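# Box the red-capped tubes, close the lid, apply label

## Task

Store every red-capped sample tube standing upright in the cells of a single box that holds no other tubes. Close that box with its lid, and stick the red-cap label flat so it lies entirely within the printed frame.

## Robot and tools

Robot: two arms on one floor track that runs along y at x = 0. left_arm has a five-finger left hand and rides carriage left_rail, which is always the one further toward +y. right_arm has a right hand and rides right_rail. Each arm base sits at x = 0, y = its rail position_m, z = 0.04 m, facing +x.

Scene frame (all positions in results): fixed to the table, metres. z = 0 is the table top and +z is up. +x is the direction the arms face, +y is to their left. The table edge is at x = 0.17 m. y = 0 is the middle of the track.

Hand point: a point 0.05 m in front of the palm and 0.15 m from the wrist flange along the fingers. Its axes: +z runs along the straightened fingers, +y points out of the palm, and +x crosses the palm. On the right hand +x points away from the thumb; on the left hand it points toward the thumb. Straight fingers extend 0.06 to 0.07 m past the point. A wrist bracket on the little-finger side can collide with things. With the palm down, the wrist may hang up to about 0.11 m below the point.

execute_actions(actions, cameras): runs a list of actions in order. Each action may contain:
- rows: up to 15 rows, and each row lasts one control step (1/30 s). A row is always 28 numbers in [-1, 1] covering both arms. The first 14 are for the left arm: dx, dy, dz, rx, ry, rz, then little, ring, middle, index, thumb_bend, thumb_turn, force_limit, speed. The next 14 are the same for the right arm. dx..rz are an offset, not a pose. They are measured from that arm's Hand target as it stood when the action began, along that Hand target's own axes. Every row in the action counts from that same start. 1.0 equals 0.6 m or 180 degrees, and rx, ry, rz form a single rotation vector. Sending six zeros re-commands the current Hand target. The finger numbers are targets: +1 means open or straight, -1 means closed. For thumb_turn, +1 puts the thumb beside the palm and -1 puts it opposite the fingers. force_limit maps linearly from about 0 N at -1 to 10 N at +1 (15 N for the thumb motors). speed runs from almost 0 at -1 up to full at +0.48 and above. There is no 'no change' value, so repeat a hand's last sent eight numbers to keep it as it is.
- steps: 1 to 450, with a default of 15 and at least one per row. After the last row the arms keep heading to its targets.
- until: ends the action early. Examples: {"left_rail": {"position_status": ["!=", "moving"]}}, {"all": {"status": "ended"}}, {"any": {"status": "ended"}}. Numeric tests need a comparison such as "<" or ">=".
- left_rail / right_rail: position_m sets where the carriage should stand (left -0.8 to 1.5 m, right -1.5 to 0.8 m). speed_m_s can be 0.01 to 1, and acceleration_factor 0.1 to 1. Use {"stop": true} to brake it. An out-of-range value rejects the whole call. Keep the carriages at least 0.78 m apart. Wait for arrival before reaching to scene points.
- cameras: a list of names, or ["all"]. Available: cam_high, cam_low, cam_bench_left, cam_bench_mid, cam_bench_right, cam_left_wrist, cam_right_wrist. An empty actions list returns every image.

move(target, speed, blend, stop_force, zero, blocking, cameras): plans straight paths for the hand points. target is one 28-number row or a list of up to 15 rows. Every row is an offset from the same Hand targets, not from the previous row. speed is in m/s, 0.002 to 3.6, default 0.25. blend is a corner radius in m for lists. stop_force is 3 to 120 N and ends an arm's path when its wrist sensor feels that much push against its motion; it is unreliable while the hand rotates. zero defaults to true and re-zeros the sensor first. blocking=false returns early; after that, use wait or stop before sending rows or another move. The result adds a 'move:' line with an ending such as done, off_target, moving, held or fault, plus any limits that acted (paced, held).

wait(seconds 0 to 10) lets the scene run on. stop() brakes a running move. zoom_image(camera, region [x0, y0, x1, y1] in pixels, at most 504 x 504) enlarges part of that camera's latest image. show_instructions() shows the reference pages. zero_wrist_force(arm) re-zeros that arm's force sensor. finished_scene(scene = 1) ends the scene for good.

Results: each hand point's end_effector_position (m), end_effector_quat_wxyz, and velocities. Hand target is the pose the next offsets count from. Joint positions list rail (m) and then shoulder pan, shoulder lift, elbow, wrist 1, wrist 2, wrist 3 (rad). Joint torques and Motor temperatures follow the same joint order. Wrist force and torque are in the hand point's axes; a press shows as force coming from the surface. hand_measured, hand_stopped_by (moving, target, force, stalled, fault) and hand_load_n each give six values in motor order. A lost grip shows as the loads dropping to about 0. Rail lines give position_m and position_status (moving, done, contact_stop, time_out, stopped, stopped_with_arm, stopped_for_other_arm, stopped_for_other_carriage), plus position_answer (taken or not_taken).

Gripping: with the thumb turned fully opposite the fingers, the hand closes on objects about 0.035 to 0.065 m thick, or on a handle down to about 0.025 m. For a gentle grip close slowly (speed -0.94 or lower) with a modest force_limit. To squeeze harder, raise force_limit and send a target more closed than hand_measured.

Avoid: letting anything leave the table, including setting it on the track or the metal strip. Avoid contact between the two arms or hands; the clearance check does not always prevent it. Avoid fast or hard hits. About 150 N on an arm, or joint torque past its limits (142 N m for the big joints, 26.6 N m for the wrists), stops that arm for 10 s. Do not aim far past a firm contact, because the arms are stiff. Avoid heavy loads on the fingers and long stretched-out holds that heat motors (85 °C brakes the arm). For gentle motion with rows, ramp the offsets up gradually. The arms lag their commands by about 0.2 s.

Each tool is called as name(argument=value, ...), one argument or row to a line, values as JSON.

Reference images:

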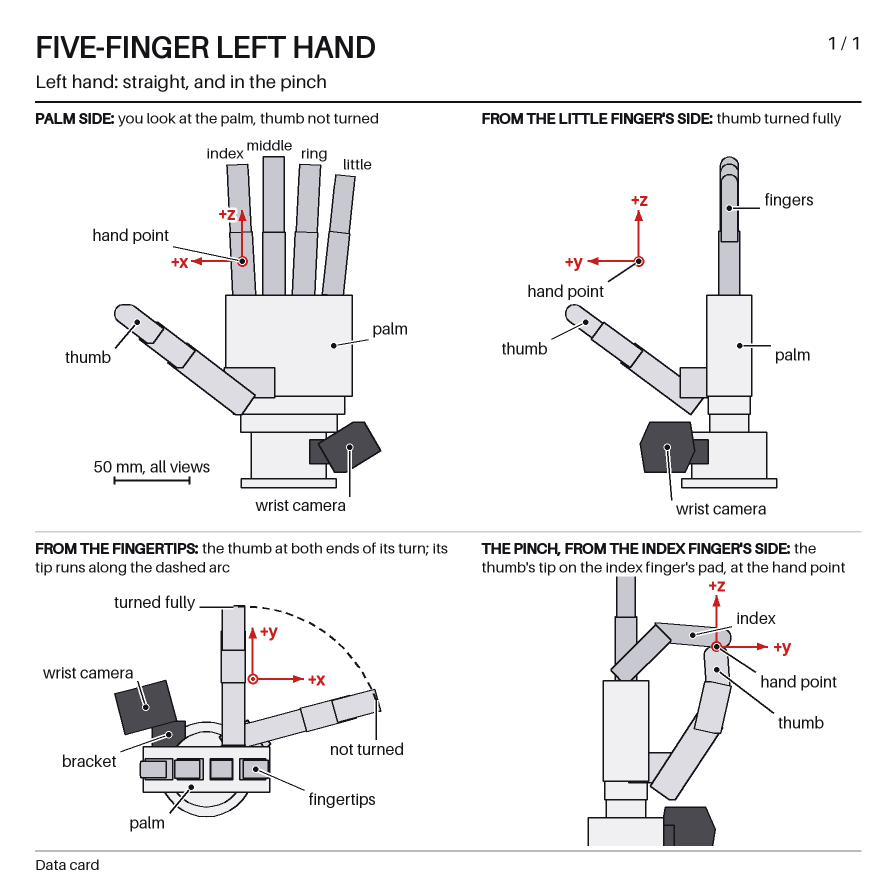

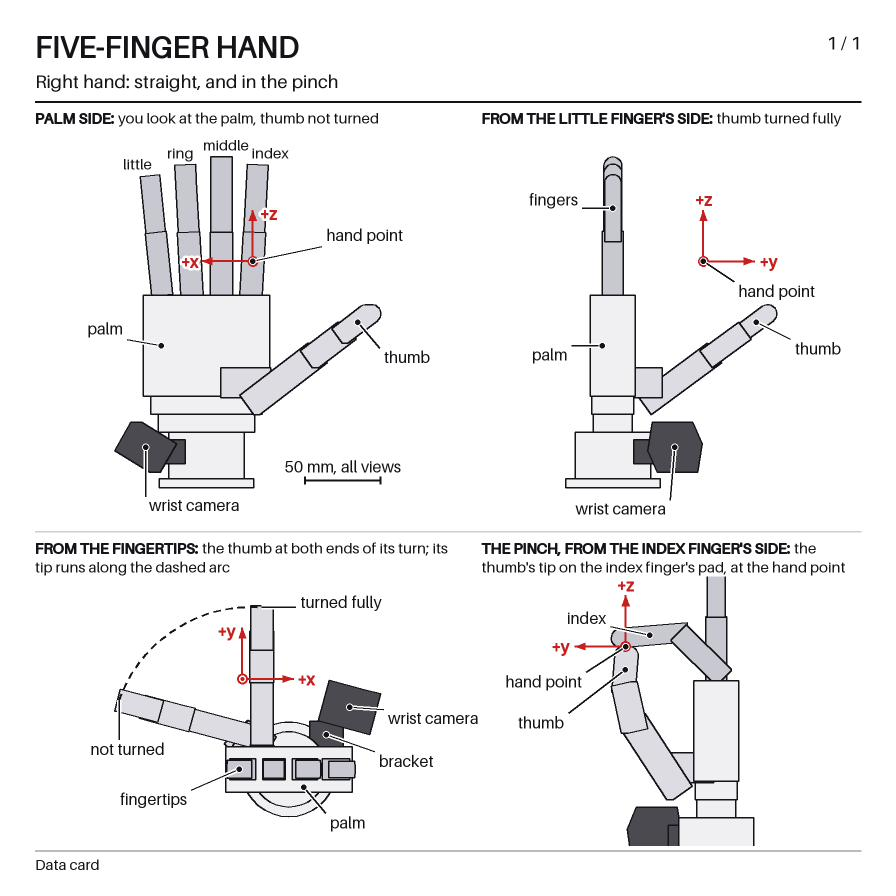

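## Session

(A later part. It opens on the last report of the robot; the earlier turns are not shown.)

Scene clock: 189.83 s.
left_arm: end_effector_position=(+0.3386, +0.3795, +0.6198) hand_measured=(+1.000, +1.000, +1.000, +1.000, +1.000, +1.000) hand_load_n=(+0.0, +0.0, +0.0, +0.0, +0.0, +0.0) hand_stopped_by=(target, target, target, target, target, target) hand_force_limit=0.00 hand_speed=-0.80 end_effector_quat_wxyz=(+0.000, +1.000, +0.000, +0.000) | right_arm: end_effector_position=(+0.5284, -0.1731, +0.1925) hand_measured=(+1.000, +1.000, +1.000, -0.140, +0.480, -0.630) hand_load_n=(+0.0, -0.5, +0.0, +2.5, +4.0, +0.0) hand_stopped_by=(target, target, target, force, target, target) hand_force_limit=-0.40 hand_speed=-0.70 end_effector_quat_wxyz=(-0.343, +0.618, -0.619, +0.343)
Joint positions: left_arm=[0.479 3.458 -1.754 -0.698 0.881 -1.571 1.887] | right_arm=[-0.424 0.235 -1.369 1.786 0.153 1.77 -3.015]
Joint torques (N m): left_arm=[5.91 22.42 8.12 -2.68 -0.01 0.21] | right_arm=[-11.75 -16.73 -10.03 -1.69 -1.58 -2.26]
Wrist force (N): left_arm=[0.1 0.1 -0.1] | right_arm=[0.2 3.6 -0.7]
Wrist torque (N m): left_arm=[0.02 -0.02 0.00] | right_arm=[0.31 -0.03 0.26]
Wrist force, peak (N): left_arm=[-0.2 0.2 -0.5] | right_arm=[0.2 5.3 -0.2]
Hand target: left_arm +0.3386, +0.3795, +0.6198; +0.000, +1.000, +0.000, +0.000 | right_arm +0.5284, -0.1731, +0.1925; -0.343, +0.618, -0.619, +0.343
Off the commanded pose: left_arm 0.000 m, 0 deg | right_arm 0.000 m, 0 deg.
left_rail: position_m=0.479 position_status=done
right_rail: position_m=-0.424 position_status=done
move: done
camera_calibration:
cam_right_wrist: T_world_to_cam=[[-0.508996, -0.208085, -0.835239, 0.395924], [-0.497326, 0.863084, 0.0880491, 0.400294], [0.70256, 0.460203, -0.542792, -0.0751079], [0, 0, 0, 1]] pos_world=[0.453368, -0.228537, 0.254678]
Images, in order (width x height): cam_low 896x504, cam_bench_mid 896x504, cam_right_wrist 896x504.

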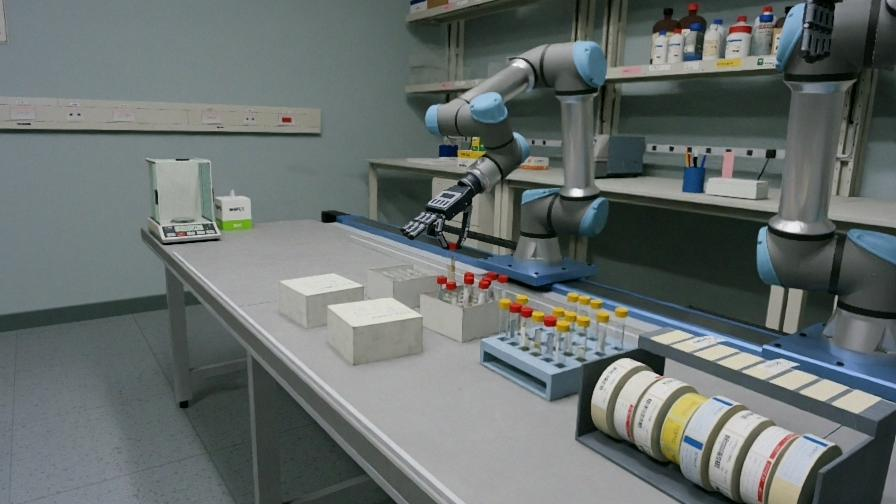

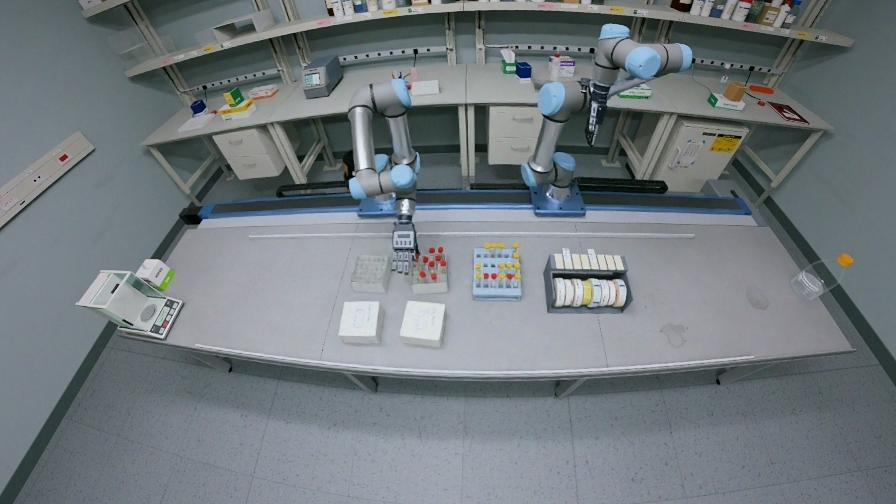

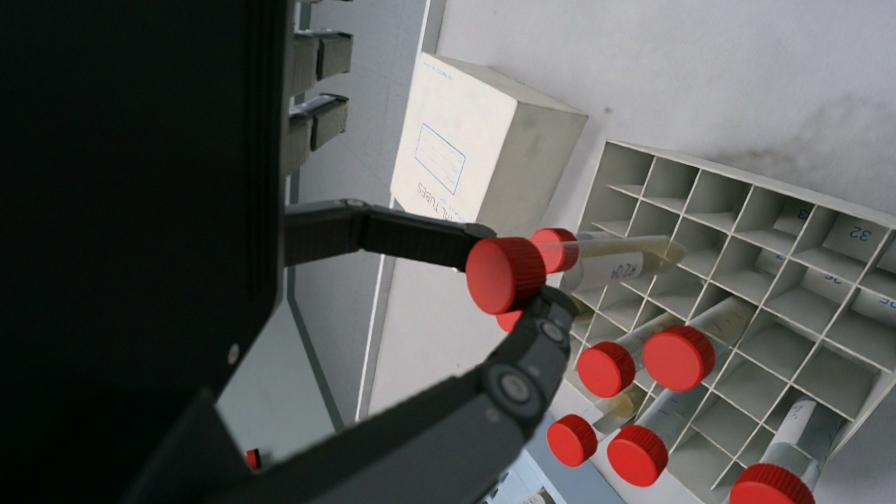

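move(
  target=[
    [0,0,0,0,0,0,1,1,1,1,1,1,0,-0.8,0.0035,0.1019,0.0617,0,0,0,1,1,1,-0.4,0.48,-0.63,-0.4,-0.7],
    [0,0,0,0,0,0,1,1,1,1,1,1,0,-0.8,0.0035,0.1019,0.0617,0,0,0,1,1,1,-0.06,0.8,-0.63,-0.4,-0.3],
    [0,0,0,0,0,0,1,1,1,1,1,1,0,-0.8,0.0035,0.0398,0.0229,0,0,0,1,1,1,-0.06,0.8,-0.63,-0.4,-0.3],
    [0,0,0,0,0,0,1,1,1,1,1,1,0,-0.8,-0.4388,-0.0013,0.0886,0,0,0,1,1,1,-0.06,0.8,-0.63,-0.4,-0.3],
  ],
  speed=[0.2,0.2,0.3,0.6],
  blend=[0,0,0.015,0],
  cameras=["cam_right_wrist","cam_low","cam_bench_mid"],
)

zoom_image(
  camera="cam_right_wrist",
  region=[420, 150, 720, 400],
)

zoom_image(
  camera="cam_bench_mid",
  region=[400, 230, 530, 310],
)

Scene clock: 196.03 s.
left_arm: end_effector_position=(+0.3386, +0.3795, +0.6198) hand_measured=(+1.000, +1.000, +1.000, +1.000, +1.000, +1.000) hand_load_n=(+0.0, +0.0, +0.0, +0.0, +0.0, +0.0) hand_stopped_by=(target, target, target, target, target, target) hand_force_limit=0.00 hand_speed=-0.80 end_effector_quat_wxyz=(+0.000, +1.000, +0.000, +0.000) | right_arm: end_effector_position=(+0.5740, +0.0901, +0.1650) hand_measured=(+1.000, +1.000, +1.000, -0.060, +0.800, -0.630) hand_load_n=(+0.0, +0.0, +0.0, +0.0, +0.0, +0.0) hand_stopped_by=(target, target, target, target, target, target) hand_force_limit=-0.40 hand_speed=-0.30 end_effector_quat_wxyz=(-0.343, +0.618, -0.618, +0.343)
Joint positions: left_arm=[0.479 3.458 -1.754 -0.698 0.881 -1.571 1.887] | right_arm=[-0.424 0.672 -0.823 1.048 0.448 2.128 -2.742]
Joint torques (N m): left_arm=[6.42 22.22 8.2 -2.64 -0.02 0.25] | right_arm=[11.6 -39.46 -26.26 2.63 2.57 2.02]
Wrist force (N): left_arm=[0.0 0.1 -0.3] | right_arm=[-0.1 3.1 -1.5]
Wrist torque (N m): left_arm=[0.05 -0.01 -0.01] | right_arm=[0.28 0.03 0.03]
Wrist force, peak (N): left_arm=[-0.6 0.1 0.0] | right_arm=[0.0 4.7 -0.4]
Hand target: left_arm +0.3386, +0.3795, +0.6198; +0.000, +1.000, +0.000, +0.000 | right_arm +0.5740, +0.0901, +0.1650; -0.343, +0.618, -0.619, +0.343
Off the commanded pose: left_arm 0.000 m, 0 deg | right_arm 0.000 m, 0 deg.
left_rail: position_m=0.479 position_status=done
right_rail: position_m=-0.424 position_status=done
move: done
camera_calibration:
cam_right_wrist: T_world_to_cam=[[-0.508912, -0.208089, -0.835289, 0.450975], [-0.497358, 0.863069, 0.0880128, 0.198218], [0.702598, 0.460228, -0.542721, -0.243349], [0, 0, 0, 1]] pos_world=[0.499069, 0.0347631, 0.227178]
Images, in order (width x height): cam_low 896x504, cam_bench_mid 896x504, cam_right_wrist 896x504.

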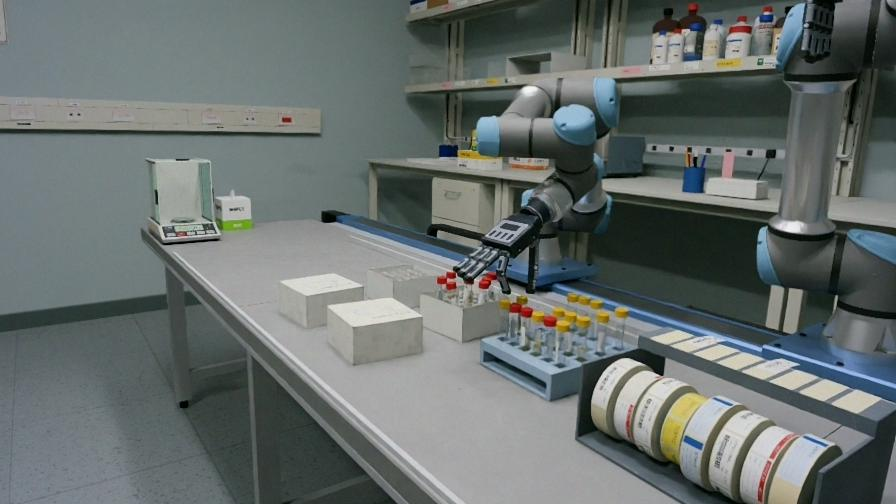

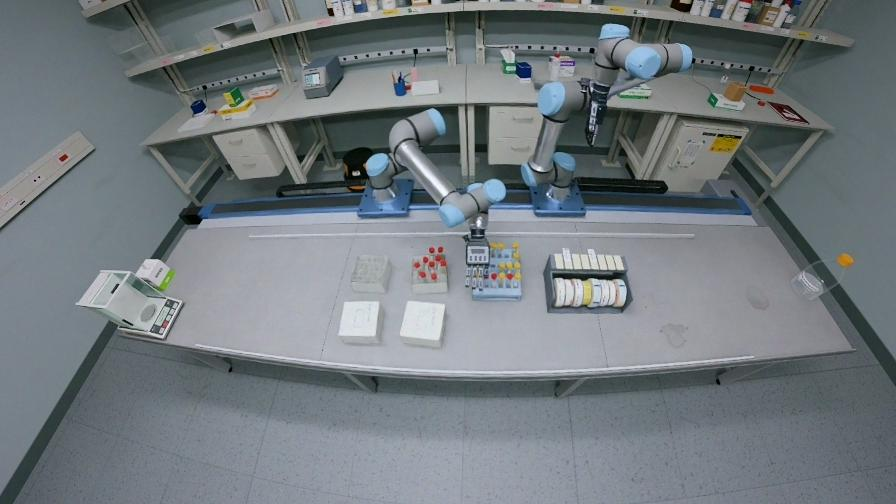

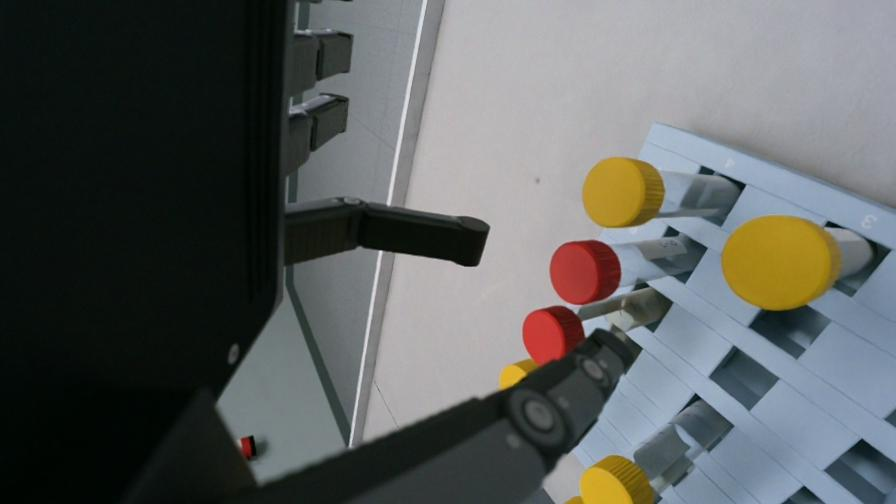

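Scaled by 1.680 from the camera's 896x504 image, which has a finer 1280x720 frame.

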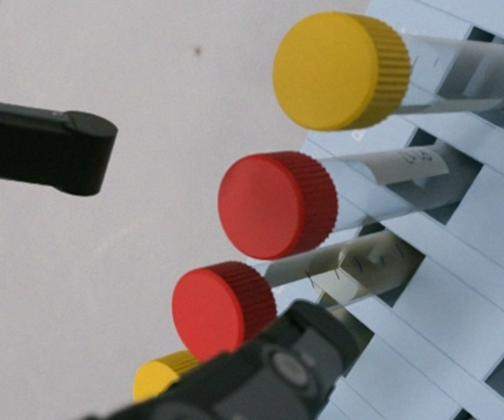

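Scaled by 3.877 from the camera's 896x504 image, which has a finer 1280x720 frame.

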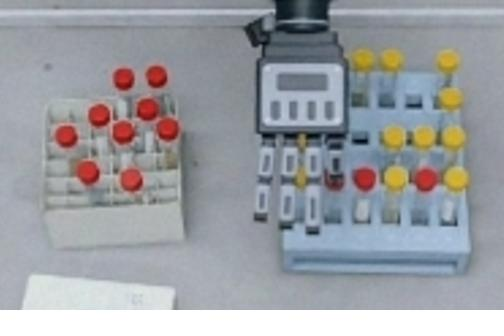

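move(
  target=[
    [0,0,0,0,0,0,1,1,1,1,1,1,0,-0.8,0,0.0530,0.0331,0,0,0,1,1,1,-0.06,0.8,-0.63,-0.4,-0.3],
    [0,0,0,0,0,0,1,1,1,1,1,1,0,-0.8,0,0.0530,0.0331,0,0,0,1,1,1,-0.06,0.48,-0.63,0,-0.5],
    [0,0,0,0,0,0,1,1,1,1,1,1,0,-0.8,0,0.0530,0.0331,0,0,0,1,1,1,-0.4,0.48,-0.63,-0.4,-0.7],
    [0,0,0,0,0,0,1,1,1,1,1,1,0,-0.8,0,-0.1371,-0.0857,0,0,0,1,1,1,-0.4,0.48,-0.63,-0.4,-0.7],
    [0,0,0,0,0,0,1,1,1,1,1,1,0,-0.8,0.4497,-0.0181,-0.2383,0,0,0,1,1,1,-0.4,0.48,-0.63,-0.4,-0.7],
    [0,0,0,0,0,0,1,1,1,1,1,1,0,-0.8,0.4497,0.0632,-0.1875,0,0,0,1,1,1,-0.4,0.48,-0.63,-0.4,-0.7],
  ],
  speed=[0.25,0.2,0.2,0.35,0.45,0.3],
  blend=[0,0,0,0.015,0.01,0],
  cameras=["cam_right_wrist","cam_low","cam_bench_mid"],
)

zoom_image(
  camera="cam_right_wrist",
  region=[460, 150, 860, 400],
)

zoom_image(
  camera="cam_right_wrist",
  region=[620, 180, 740, 300],
)

zoom_image(
  camera="cam_low",
  region=[400, 190, 560, 340],
)

Scene clock: 201.77 s.
left_arm: end_effector_position=(+0.3386, +0.3795, +0.6198) hand_measured=(+1.000, +1.000, +1.000, +1.000, +1.000, +1.000) hand_load_n=(+0.0, +0.0, +0.0, +0.0, +0.0, +0.0) hand_stopped_by=(target, target, target, target, target, target) hand_force_limit=0.00 hand_speed=-0.80 end_effector_quat_wxyz=(+0.000, +1.000, +0.000, +0.000) | right_arm: end_effector_position=(+0.4584, -0.1797, +0.1924) hand_measured=(+1.000, +1.000, +1.000, -0.140, +0.480, -0.630) hand_load_n=(+0.0, +0.0, +0.0, +3.0, +4.0, +0.0) hand_stopped_by=(target, target, target, force, target, target) hand_force_limit=-0.40 hand_speed=-0.70 end_effector_quat_wxyz=(-0.343, +0.618, -0.619, +0.343)
Joint positions: left_arm=[0.479 3.458 -1.754 -0.698 0.881 -1.571 1.887] | right_arm=[-0.424 0.266 -1.515 1.955 0.134 1.796 -2.998]
Joint torques (N m): left_arm=[6.96 21.84 8.02 -2.67 0.05 0.2] | right_arm=[-11.19 -10.2 -10.17 -1.42 -1.47 -2.23]
Wrist force (N): left_arm=[-0.1 0.0 -0.3] | right_arm=[0.3 3.5 -1.2]
Wrist torque (N m): left_arm=[0.02 0.00 -0.01] | right_arm=[0.32 -0.03 0.24]
Wrist force, peak (N): left_arm=[-0.1 0.2 -0.5] | right_arm=[-0.1 5.4 -0.2]
Hand target: left_arm +0.3386, +0.3795, +0.6198; +0.000, +1.000, +0.000, +0.000 | right_arm +0.4584, -0.1797, +0.1924; -0.343, +0.618, -0.619, +0.343
Off the commanded pose: left_arm 0.000 m, 0 deg | right_arm 0.000 m, 0 deg.
left_rail: position_m=0.479 position_status=done
right_rail: position_m=-0.424 position_status=done
move: done
camera_calibration:
cam_right_wrist: T_world_to_cam=[[-0.508996, -0.208085, -0.835239, 0.358858], [-0.497326, 0.863084, 0.0880491, 0.3711], [0.70256, 0.460203, -0.542792, -0.0229917], [0, 0, 0, 1]] pos_world=[0.383368, -0.235037, 0.254578]
Images, in order (width x height): cam_low 896x504, cam_bench_mid 896x504, cam_right_wrist 896x504.

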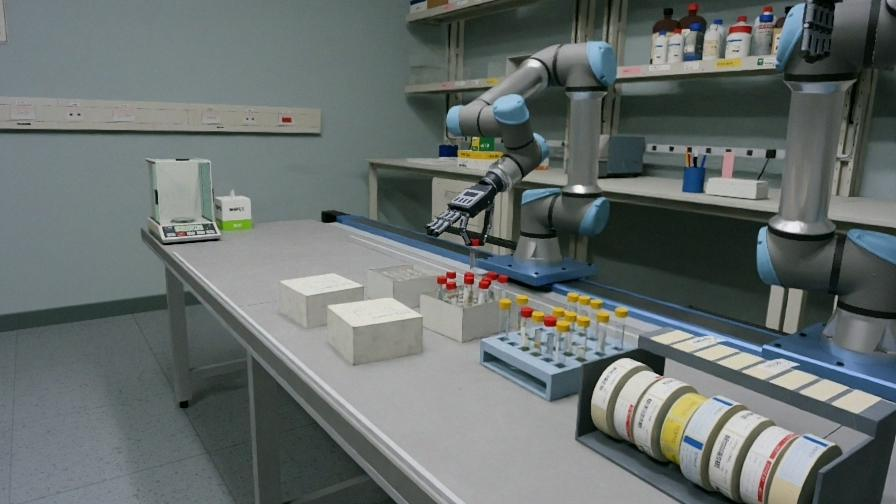

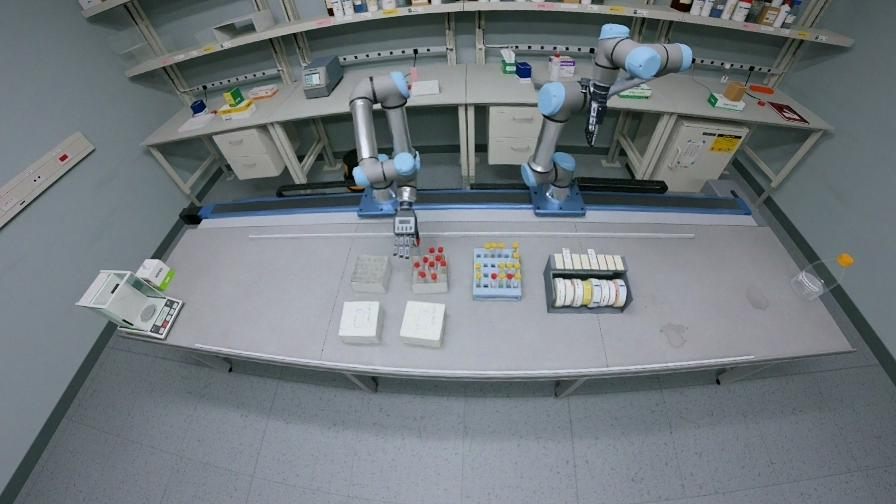

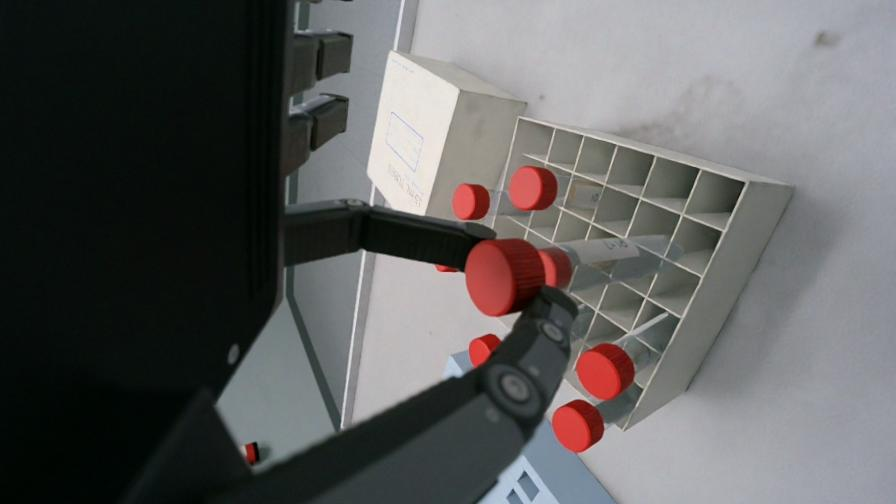

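Scaled by 1.260 from the camera's 896x504 image, which has a finer 1280x720 frame.

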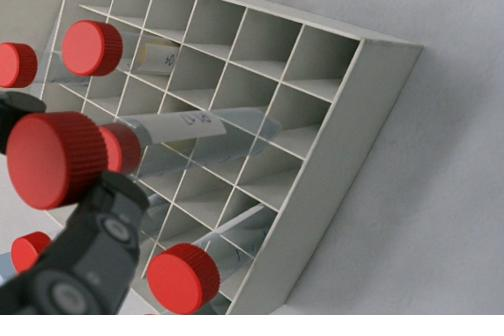

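Scaled by 4.200 from the camera's 896x504 image, which has a finer 1280x720 frame.

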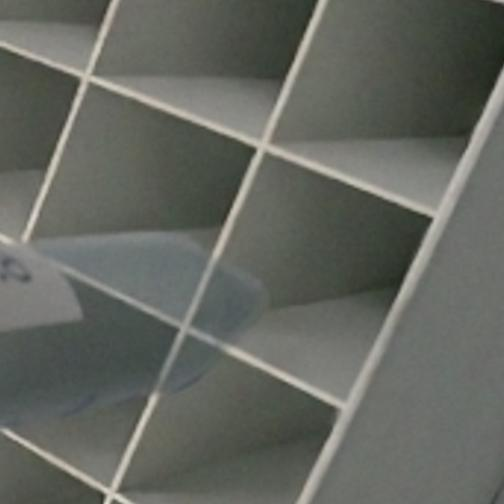

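Scaled by 3.150 from the camera's 896x504 image, which has a finer 1280x720 frame.

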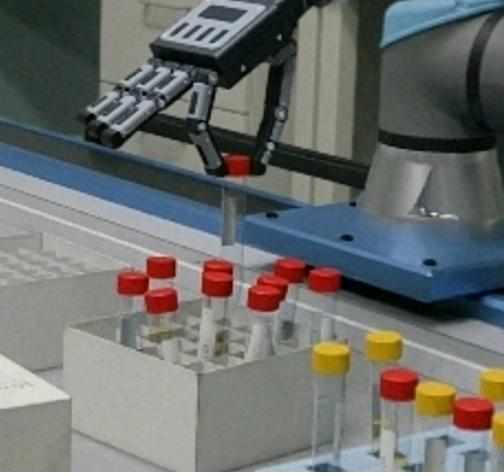

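move(
  target=[
    [0,0,0,0,0,0,1,1,1,1,1,1,0,-0.8,0.0038,0.1015,0.0621,0,0,0,1,1,1,-0.4,0.48,-0.63,-0.4,-0.7],
    [0,0,0,0,0,0,1,1,1,1,1,1,0,-0.8,0.0038,0.1015,0.0621,0,0,0,1,1,1,-0.06,0.8,-0.63,-0.4,-0.3],
    [0,0,0,0,0,0,1,1,1,1,1,1,0,-0.8,0.0038,0.0393,0.0232,0,0,0,1,1,1,-0.06,0.8,-0.63,-0.4,-0.3],
    [0,0,0,0,0,0,1,1,1,1,1,1,0,-0.8,-0.5,-0.0645,0.1894,0,0,0,1,1,1,-0.06,0.8,-0.63,-0.4,-0.3],
    [0,0,0,0,0,0,1,1,1,1,1,1,0,-0.8,-0.5,-0.0115,0.2226,0,0,0,1,1,1,-0.06,0.8,-0.63,-0.4,-0.3],
    [0,0,0,0,0,0,1,1,1,1,1,1,0,-0.8,-0.5,-0.0115,0.2226,0,0,0,1,1,1,-0.06,0.48,-0.63,0,-0.5],
    [0,0,0,0,0,0,1,1,1,1,1,1,0,-0.8,-0.5,-0.0115,0.2226,0,0,0,1,1,1,-0.4,0.48,-0.63,-0.4,-0.7],
    [0,0,0,0,0,0,1,1,1,1,1,1,0,-0.8,-0.5,-0.2016,0.1037,0,0,0,1,1,1,-0.4,0.48,-0.63,-0.4,-0.7],
    [0,0,0,0,0,0,1,1,1,1,1,1,0,-0.8,0.0337,-0.1244,0.018,0,0,0,1,1,1,-0.4,0.48,-0.63,-0.4,-0.7],
    [0,0,0,0,0,0,1,1,1,1,1,1,0,-0.8,0.0337,-0.0432,0.0687,0,0,0,1,1,1,-0.4,0.48,-0.63,-0.4,-0.7],
  ],
  speed=[0.22,0.2,0.3,0.6,0.25,0.2,0.2,0.35,0.5,0.3],
  blend=[0,0,0.015,0.015,0,0,0,0.015,0.01,0],
  cameras=["cam_right_wrist","cam_low","cam_bench_mid"],
)

zoom_image(
  camera="cam_right_wrist",
  region=[460, 150, 860, 400],
)

zoom_image(
  camera="cam_right_wrist",
  region=[620, 180, 740, 300],
)

zoom_image(
  camera="cam_low",
  region=[400, 190, 560, 340],
)

zoom_image(
  camera="cam_bench_mid",
  region=[400, 230, 530, 310],
)

Scene clock: 210.73 s.
left_arm: end_effector_position=(+0.3386, +0.3795, +0.6198) hand_measured=(+1.000, +1.000, +1.000, +1.000, +1.000, +1.000) hand_load_n=(+0.0, +0.0, +0.0, +0.0, +0.0, +0.0) hand_stopped_by=(target, target, target, target, target, target) hand_force_limit=0.00 hand_speed=-0.80 end_effector_quat_wxyz=(+0.000, +1.000, +0.000, +0.000) | right_arm: end_effector_position=(+0.5071, -0.1999, +0.1926) hand_measured=(+1.000, +1.000, +1.000, -0.140, +0.480, -0.630) hand_load_n=(+0.0, -0.5, -0.5, +3.5, +4.5, +0.0) hand_stopped_by=(target, target, target, force, target, target) hand_force_limit=-0.40 hand_speed=-0.70 end_effector_quat_wxyz=(-0.343, +0.618, -0.619, +0.343)
Joint positions: left_arm=[0.479 3.458 -1.754 -0.698 0.881 -1.571 1.887] | right_arm=[-0.424 0.177 -1.446 1.878 0.134 1.721 -3.047]
Joint torques (N m): left_arm=[6.38 21.86 8.14 -2.69 0.02 0.26] | right_arm=[-11.3 -13.59 -10.34 -1.62 -1.38 -2.15]
Wrist force (N): left_arm=[0.1 -0.1 0.2] | right_arm=[0.0 3.6 -1.0]
Wrist torque (N m): left_arm=[-0.02 -0.02 0.01] | right_arm=[0.31 0.00 0.25]
Wrist force, peak (N): left_arm=[-0.5 0.0 -0.5] | right_arm=[-0.3 5.3 -1.1]
Hand target: left_arm +0.3386, +0.3795, +0.6198; +0.000, +1.000, +0.000, +0.000 | right_arm +0.5071, -0.1999, +0.1925; -0.343, +0.618, -0.619, +0.343
Off the commanded pose: left_arm 0.000 m, 0 deg | right_arm 0.000 m, 0 deg.
left_rail: position_m=0.479 position_status=done
right_rail: position_m=-0.424 position_status=done
move: done
camera_calibration:
cam_right_wrist: T_world_to_cam=[[-0.508996, -0.208085, -0.835239, 0.379527], [-0.497326, 0.863084, 0.0880491, 0.412746], [0.70256, 0.460203, -0.542792, -0.0478559], [0, 0, 0, 1]] pos_world=[0.432068, -0.255237, 0.254678]
Images, in order (width x height): cam_low 896x504, cam_bench_mid 896x504, cam_right_wrist 896x504.

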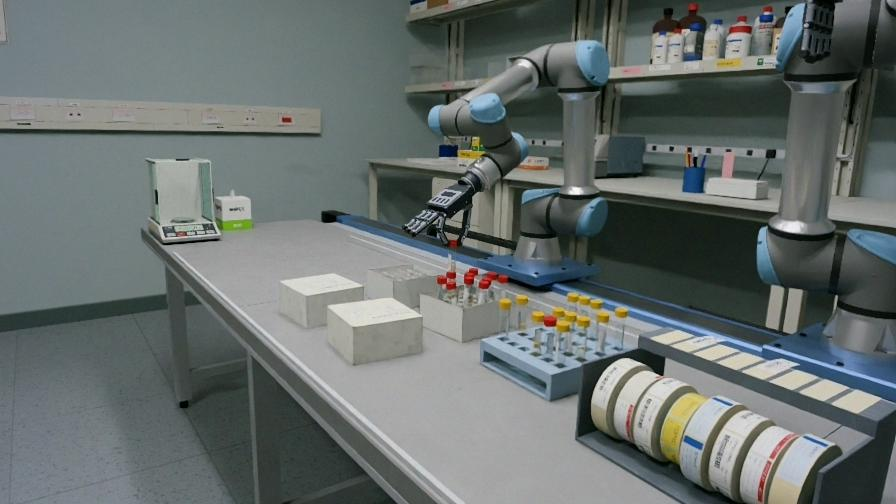

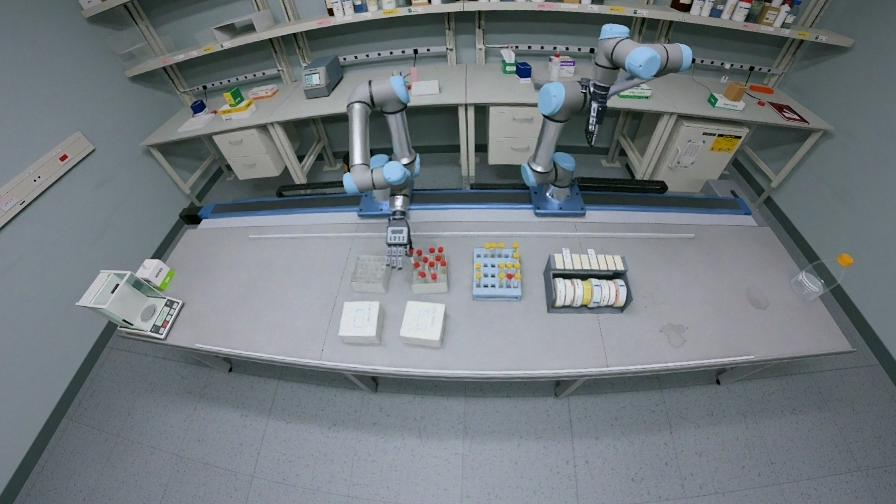

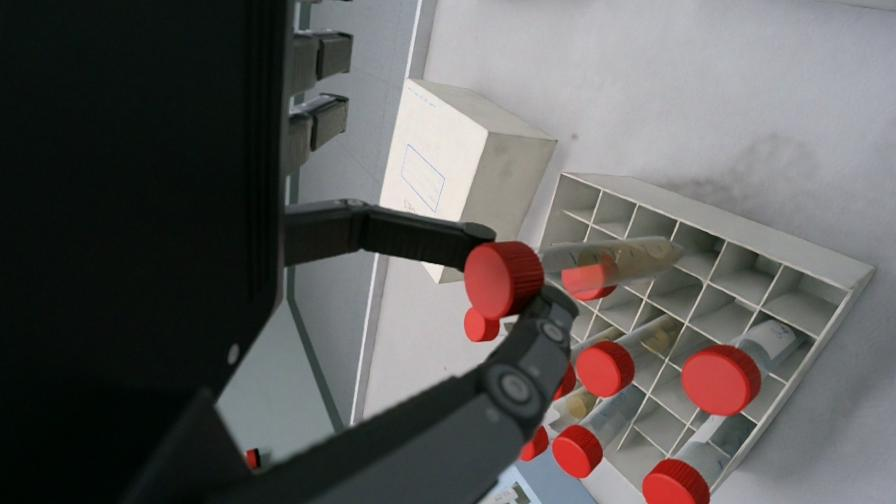

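Scaled by 1.260 from the camera's 896x504 image, which has a finer 1280x720 frame.

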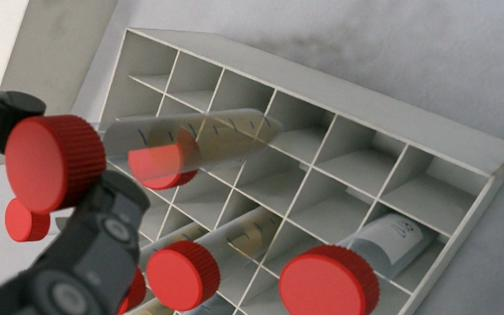

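Scaled by 4.200 from the camera's 896x504 image, which has a finer 1280x720 frame.

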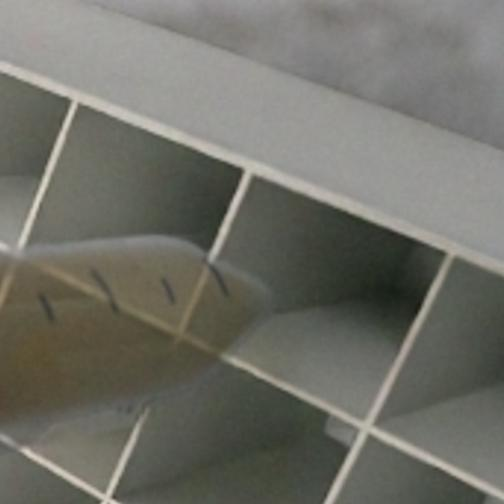

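Scaled by 3.150 from the camera's 896x504 image, which has a finer 1280x720 frame.

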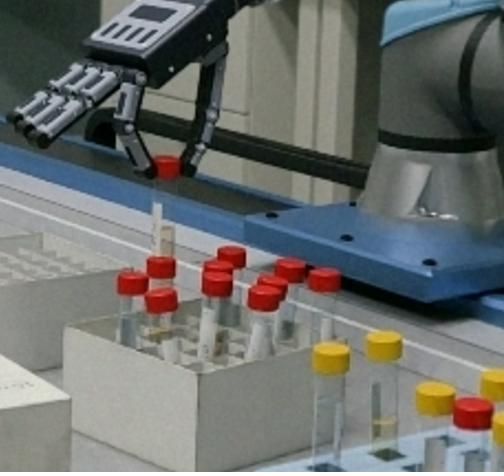

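Scaled by 3.877 from the camera's 896x504 image, which has a finer 1280x720 frame.

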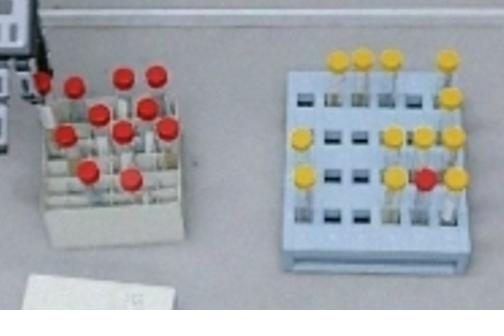

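move(
  target=[
    [0,0,0,0,0,0,1,1,1,1,1,1,0,-0.8,0.0008,0.1028,0.0603,0,0,0,1,1,1,-0.4,0.48,-0.63,-0.4,-0.7],
    [0,0,0,0,0,0,1,1,1,1,1,1,0,-0.8,0.0008,0.1028,0.0603,0,0,0,1,1,1,-0.06,0.8,-0.63,-0.4,-0.3],
    [0,0,0,0,0,0,1,1,1,1,1,1,0,-0.8,0.0008,0.0406,0.0215,0,0,0,1,1,1,-0.06,0.8,-0.63,-0.4,-0.3],
    [0,0,0,0,0,0,1,1,1,1,1,1,0,-0.8,-0.6343,-0.0237,0.1244,0,0,0,1,1,1,-0.06,0.8,-0.63,-0.4,-0.3],
  ],
  speed=[0.22,0.2,0.3,0.6],
  blend=[0,0,0.015,0],
  cameras=["cam_right_wrist","cam_bench_mid"],
)

zoom_image(
  camera="cam_right_wrist",
  region=[420, 150, 720, 400],
)

zoom_image(
  camera="cam_bench_mid",
  region=[400, 230, 530, 310],
)

Scene clock: 215.80 s.
left_arm: end_effector_position=(+0.3386, +0.3795, +0.6198) hand_measured=(+1.000, +1.000, +1.000, +1.000, +1.000, +1.000) hand_load_n=(-0.5, +0.0, +0.0, +0.0, -0.5, +0.0) hand_stopped_by=(target, target, target, target, target, target) hand_force_limit=0.00 hand_speed=-0.80 end_effector_quat_wxyz=(+0.000, +1.000, +0.000, +0.000) | right_arm: end_effector_position=(+0.5781, +0.1806, +0.1652) hand_measured=(+1.000, +1.000, +1.000, -0.060, +0.800, -0.630) hand_load_n=(+0.0, +0.0, +0.0, +0.0, +0.0, +0.0) hand_stopped_by=(target, target, target, target, target, target) hand_force_limit=-0.40 hand_speed=-0.30 end_effector_quat_wxyz=(-0.343, +0.618, -0.618, +0.343)
Joint positions: left_arm=[0.479 3.458 -1.754 -0.698 0.881 -1.571 1.887] | right_arm=[-0.424 0.773 -0.565 0.58 0.702 2.205 -2.664]
Joint torques (N m): left_arm=[6.46 21.97 7.8 -2.74 0.1 0.15] | right_arm=[12.17 -47.59 -27.65 2.53 2.5 2.16]
Wrist force (N): left_arm=[-0.2 -0.2 0.2] | right_arm=[0.2 3.3 -1.1]
Wrist torque (N m): left_arm=[-0.04 0.03 -0.01] | right_arm=[0.31 -0.03 0.06]
Wrist force, peak (N): left_arm=[0.1 0.5 -0.2] | right_arm=[0.3 4.7 -0.2]
Hand target: left_arm +0.3386, +0.3795, +0.6198; +0.000, +1.000, +0.000, +0.000 | right_arm +0.5781, +0.1807, +0.1652; -0.343, +0.618, -0.619, +0.343
Off the commanded pose: left_arm 0.000 m, 0 deg | right_arm 0.000 m, 0 deg.
left_rail: position_m=0.479 position_status=done
right_rail: position_m=-0.424 position_status=done
move: done
camera_calibration:
cam_right_wrist: T_world_to_cam=[[-0.50884, -0.20804, -0.835345, 0.471896], [-0.497424, 0.863026, 0.0880655, 0.122118], [0.702603, 0.460332, -0.542626, -0.287794], [0, 0, 0, 1]] pos_world=[0.503069, 0.125263, 0.227277]
Images, in order (width x height): cam_bench_mid 896x504, cam_right_wrist 896x504.

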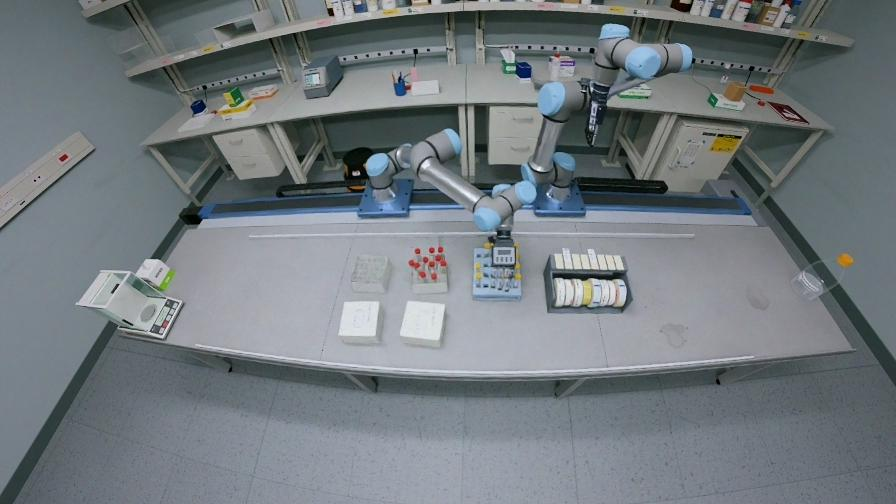

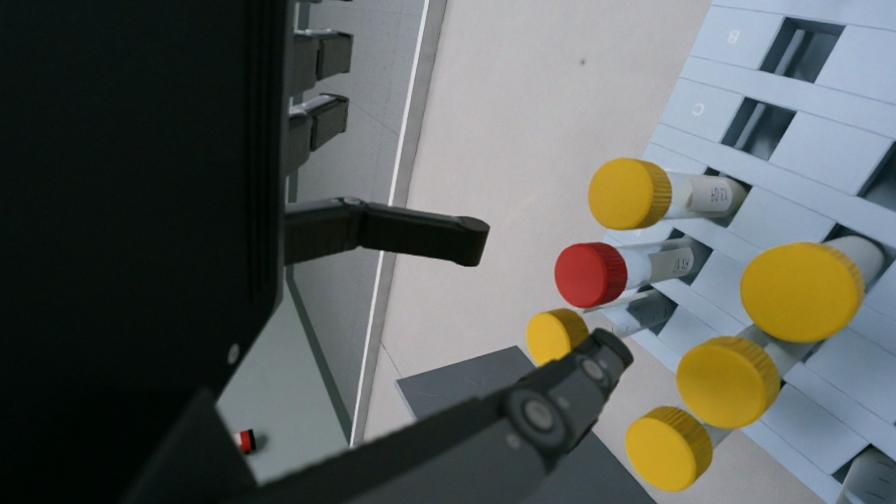

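Scaled by 1.680 from the camera's 896x504 image, which has a finer 1280x720 frame.

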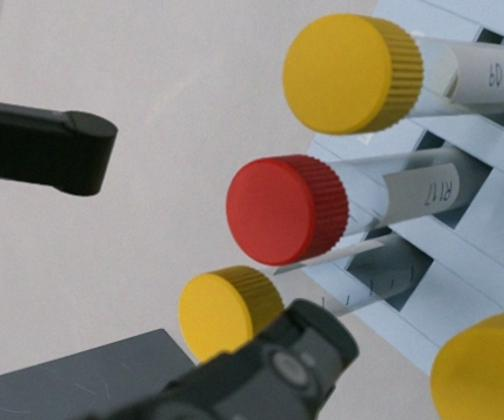

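Scaled by 3.877 from the camera's 896x504 image, which has a finer 1280x720 frame.

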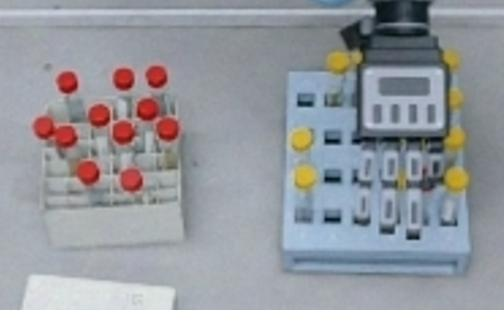

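move(
  target=[
    [0,0,0,0,0,0,1,1,1,1,1,1,0,-0.8,0.0005,0.0550,0.0306,0,0,0,1,1,1,-0.06,0.8,-0.63,-0.4,-0.3],
    [0,0,0,0,0,0,1,1,1,1,1,1,0,-0.8,0.0005,0.0550,0.0306,0,0,0,1,1,1,-0.06,0.48,-0.63,0,-0.5],
    [0,0,0,0,0,0,1,1,1,1,1,1,0,-0.8,0.0005,0.0550,0.0306,0,0,0,1,1,1,-0.4,0.48,-0.63,-0.4,-0.7],
    [0,0,0,0,0,0,1,1,1,1,1,1,0,-0.8,0.0005,-0.1351,-0.0882,0,0,0,1,1,1,-0.4,0.48,-0.63,-0.4,-0.7],
    [0,0,0,0,0,0,1,1,1,1,1,1,0,-0.8,0.6242,-0.1150,-0.0827,0,0,0,1,1,1,-0.4,0.48,-0.63,-0.4,-0.7],
    [0,0,0,0,0,0,1,1,1,1,1,1,0,-0.8,0.6242,-0.0337,-0.0319,0,0,0,1,1,1,-0.4,0.48,-0.63,-0.4,-0.7],
  ],
  speed=[0.25,0.2,0.2,0.35,0.5,0.3],
  blend=[0,0,0,0.015,0.01,0],
  cameras=["cam_right_wrist","cam_low","cam_bench_mid"],
)

zoom_image(
  camera="cam_right_wrist",
  region=[460, 150, 860, 400],
)

zoom_image(
  camera="cam_right_wrist",
  region=[620, 180, 740, 300],
)

zoom_image(
  camera="cam_low",
  region=[400, 190, 560, 340],
)

Scene clock: 221.60 s.
left_arm: end_effector_position=(+0.3386, +0.3795, +0.6198) hand_measured=(+1.000, +1.000, +1.000, +1.000, +1.000, +1.000) hand_load_n=(+0.0, +0.0, +0.0, +0.0, +0.0, +0.0) hand_stopped_by=(target, target, target, target, target, target) hand_force_limit=0.00 hand_speed=-0.80 end_effector_quat_wxyz=(+0.000, +1.000, +0.000, +0.000) | right_arm: end_effector_position=(+0.5724, -0.1939, +0.1924) hand_measured=(+1.000, +1.000, +1.000, -0.140, +0.480, -0.630) hand_load_n=(+0.0, +0.0, +0.0, +3.0, +4.0, -0.5) hand_stopped_by=(target, target, target, force, target, target) hand_force_limit=-0.40 hand_speed=-0.70 end_effector_quat_wxyz=(-0.343, +0.618, -0.619, +0.343)
Joint positions: left_arm=[0.479 3.458 -1.754 -0.698 0.881 -1.571 1.887] | right_arm=[-0.424 0.164 -1.306 1.705 0.165 1.71 -3.054]
Joint torques (N m): left_arm=[6.54 22.2 8.2 -2.77 0.1 0.24] | right_arm=[-11.34 -20.72 -10.45 -1.53 -1.47 -2.22]
Wrist force (N): left_arm=[-0.1 0.0 -0.2] | right_arm=[-0.1 3.7 -0.8]
Wrist torque (N m): left_arm=[0.01 0.01 -0.01] | right_arm=[0.31 0.03 0.24]
Wrist force, peak (N): left_arm=[-0.5 -0.1 -0.3] | right_arm=[0.0 5.5 -0.5]
Hand target: left_arm +0.3386, +0.3795, +0.6198; +0.000, +1.000, +0.000, +0.000 | right_arm +0.5724, -0.1939, +0.1924; -0.343, +0.618, -0.619, +0.343
Off the commanded pose: left_arm 0.000 m, 0 deg | right_arm 0.000 m, 0 deg.
left_rail: position_m=0.479 position_status=done
right_rail: position_m=-0.424 position_status=done
move: done
camera_calibration:
cam_right_wrist: T_world_to_cam=[[-0.508996, -0.208085, -0.835239, 0.413929], [-0.497326, 0.863084, 0.0880491, 0.440051], [0.70256, 0.460203, -0.542792, -0.0965486], [0, 0, 0, 1]] pos_world=[0.497368, -0.249237, 0.254578]
Images, in order (width x height): cam_low 896x504, cam_bench_mid 896x504, cam_right_wrist 896x504.

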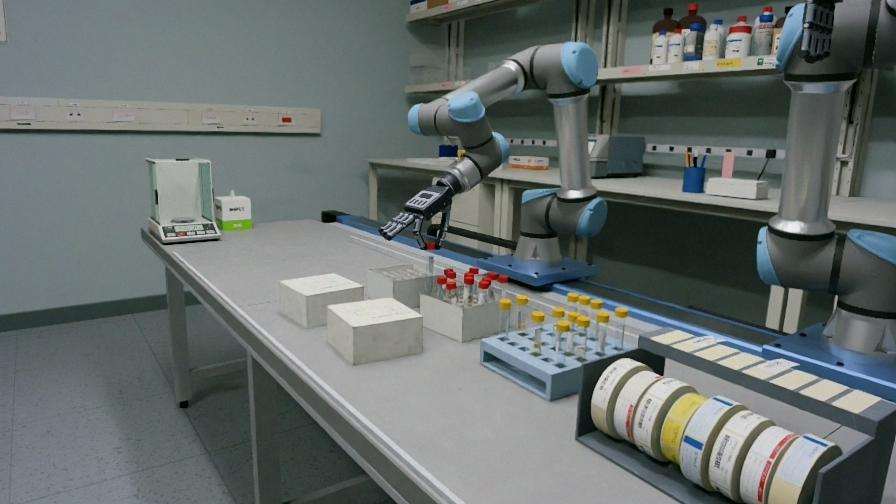

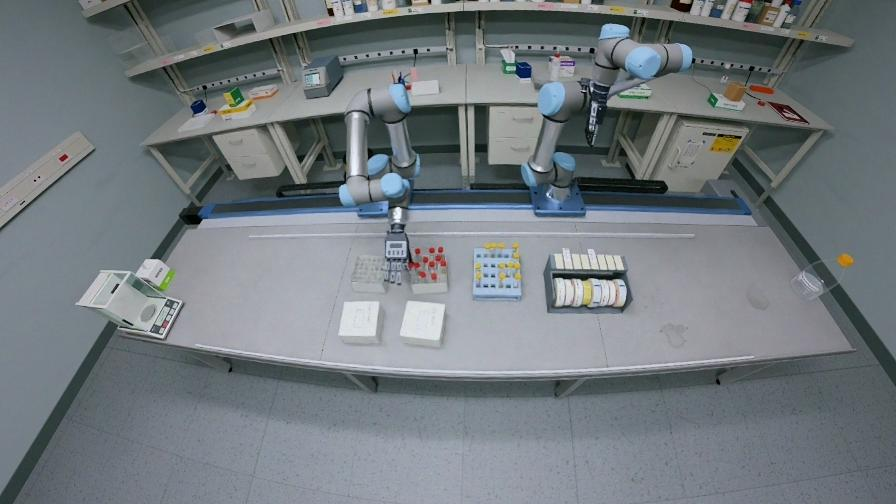

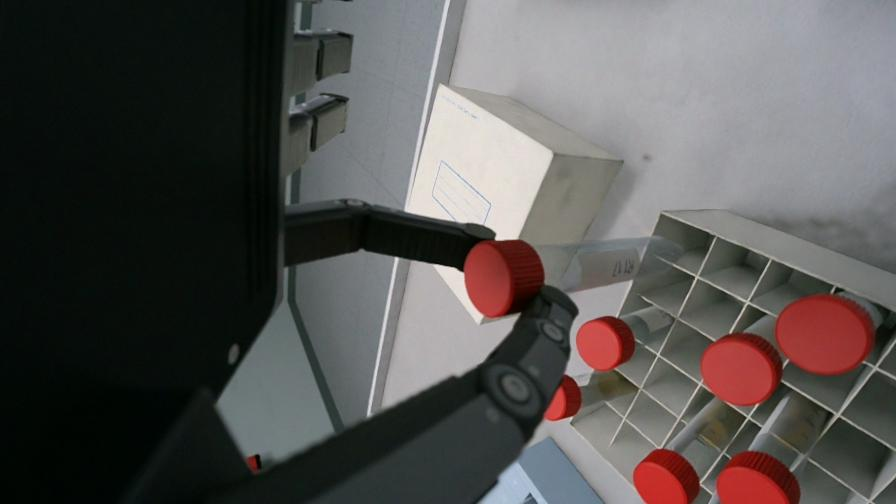

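Scaled by 1.260 from the camera's 896x504 image, which has a finer 1280x720 frame.

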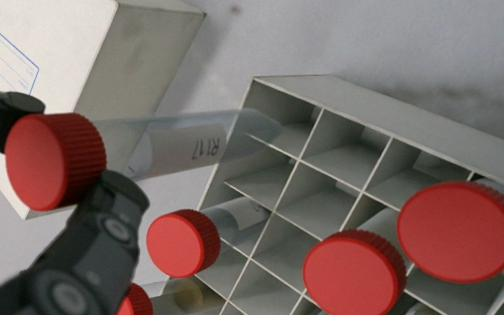

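Scaled by 4.200 from the camera's 896x504 image, which has a finer 1280x720 frame.

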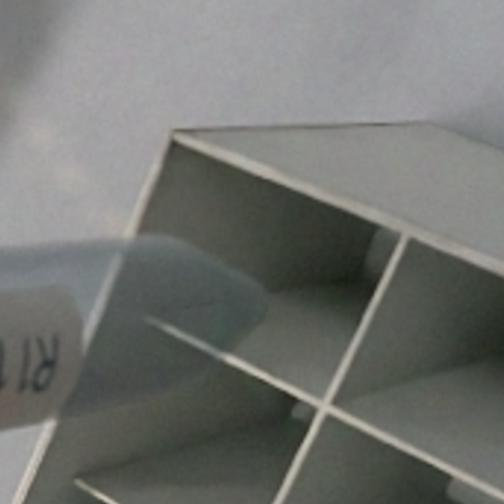

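Scaled by 3.150 from the camera's 896x504 image, which has a finer 1280x720 frame.

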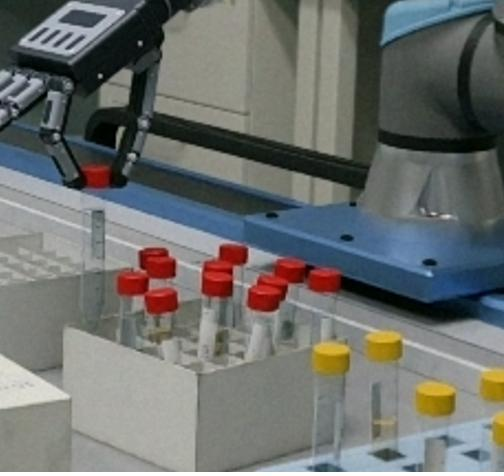

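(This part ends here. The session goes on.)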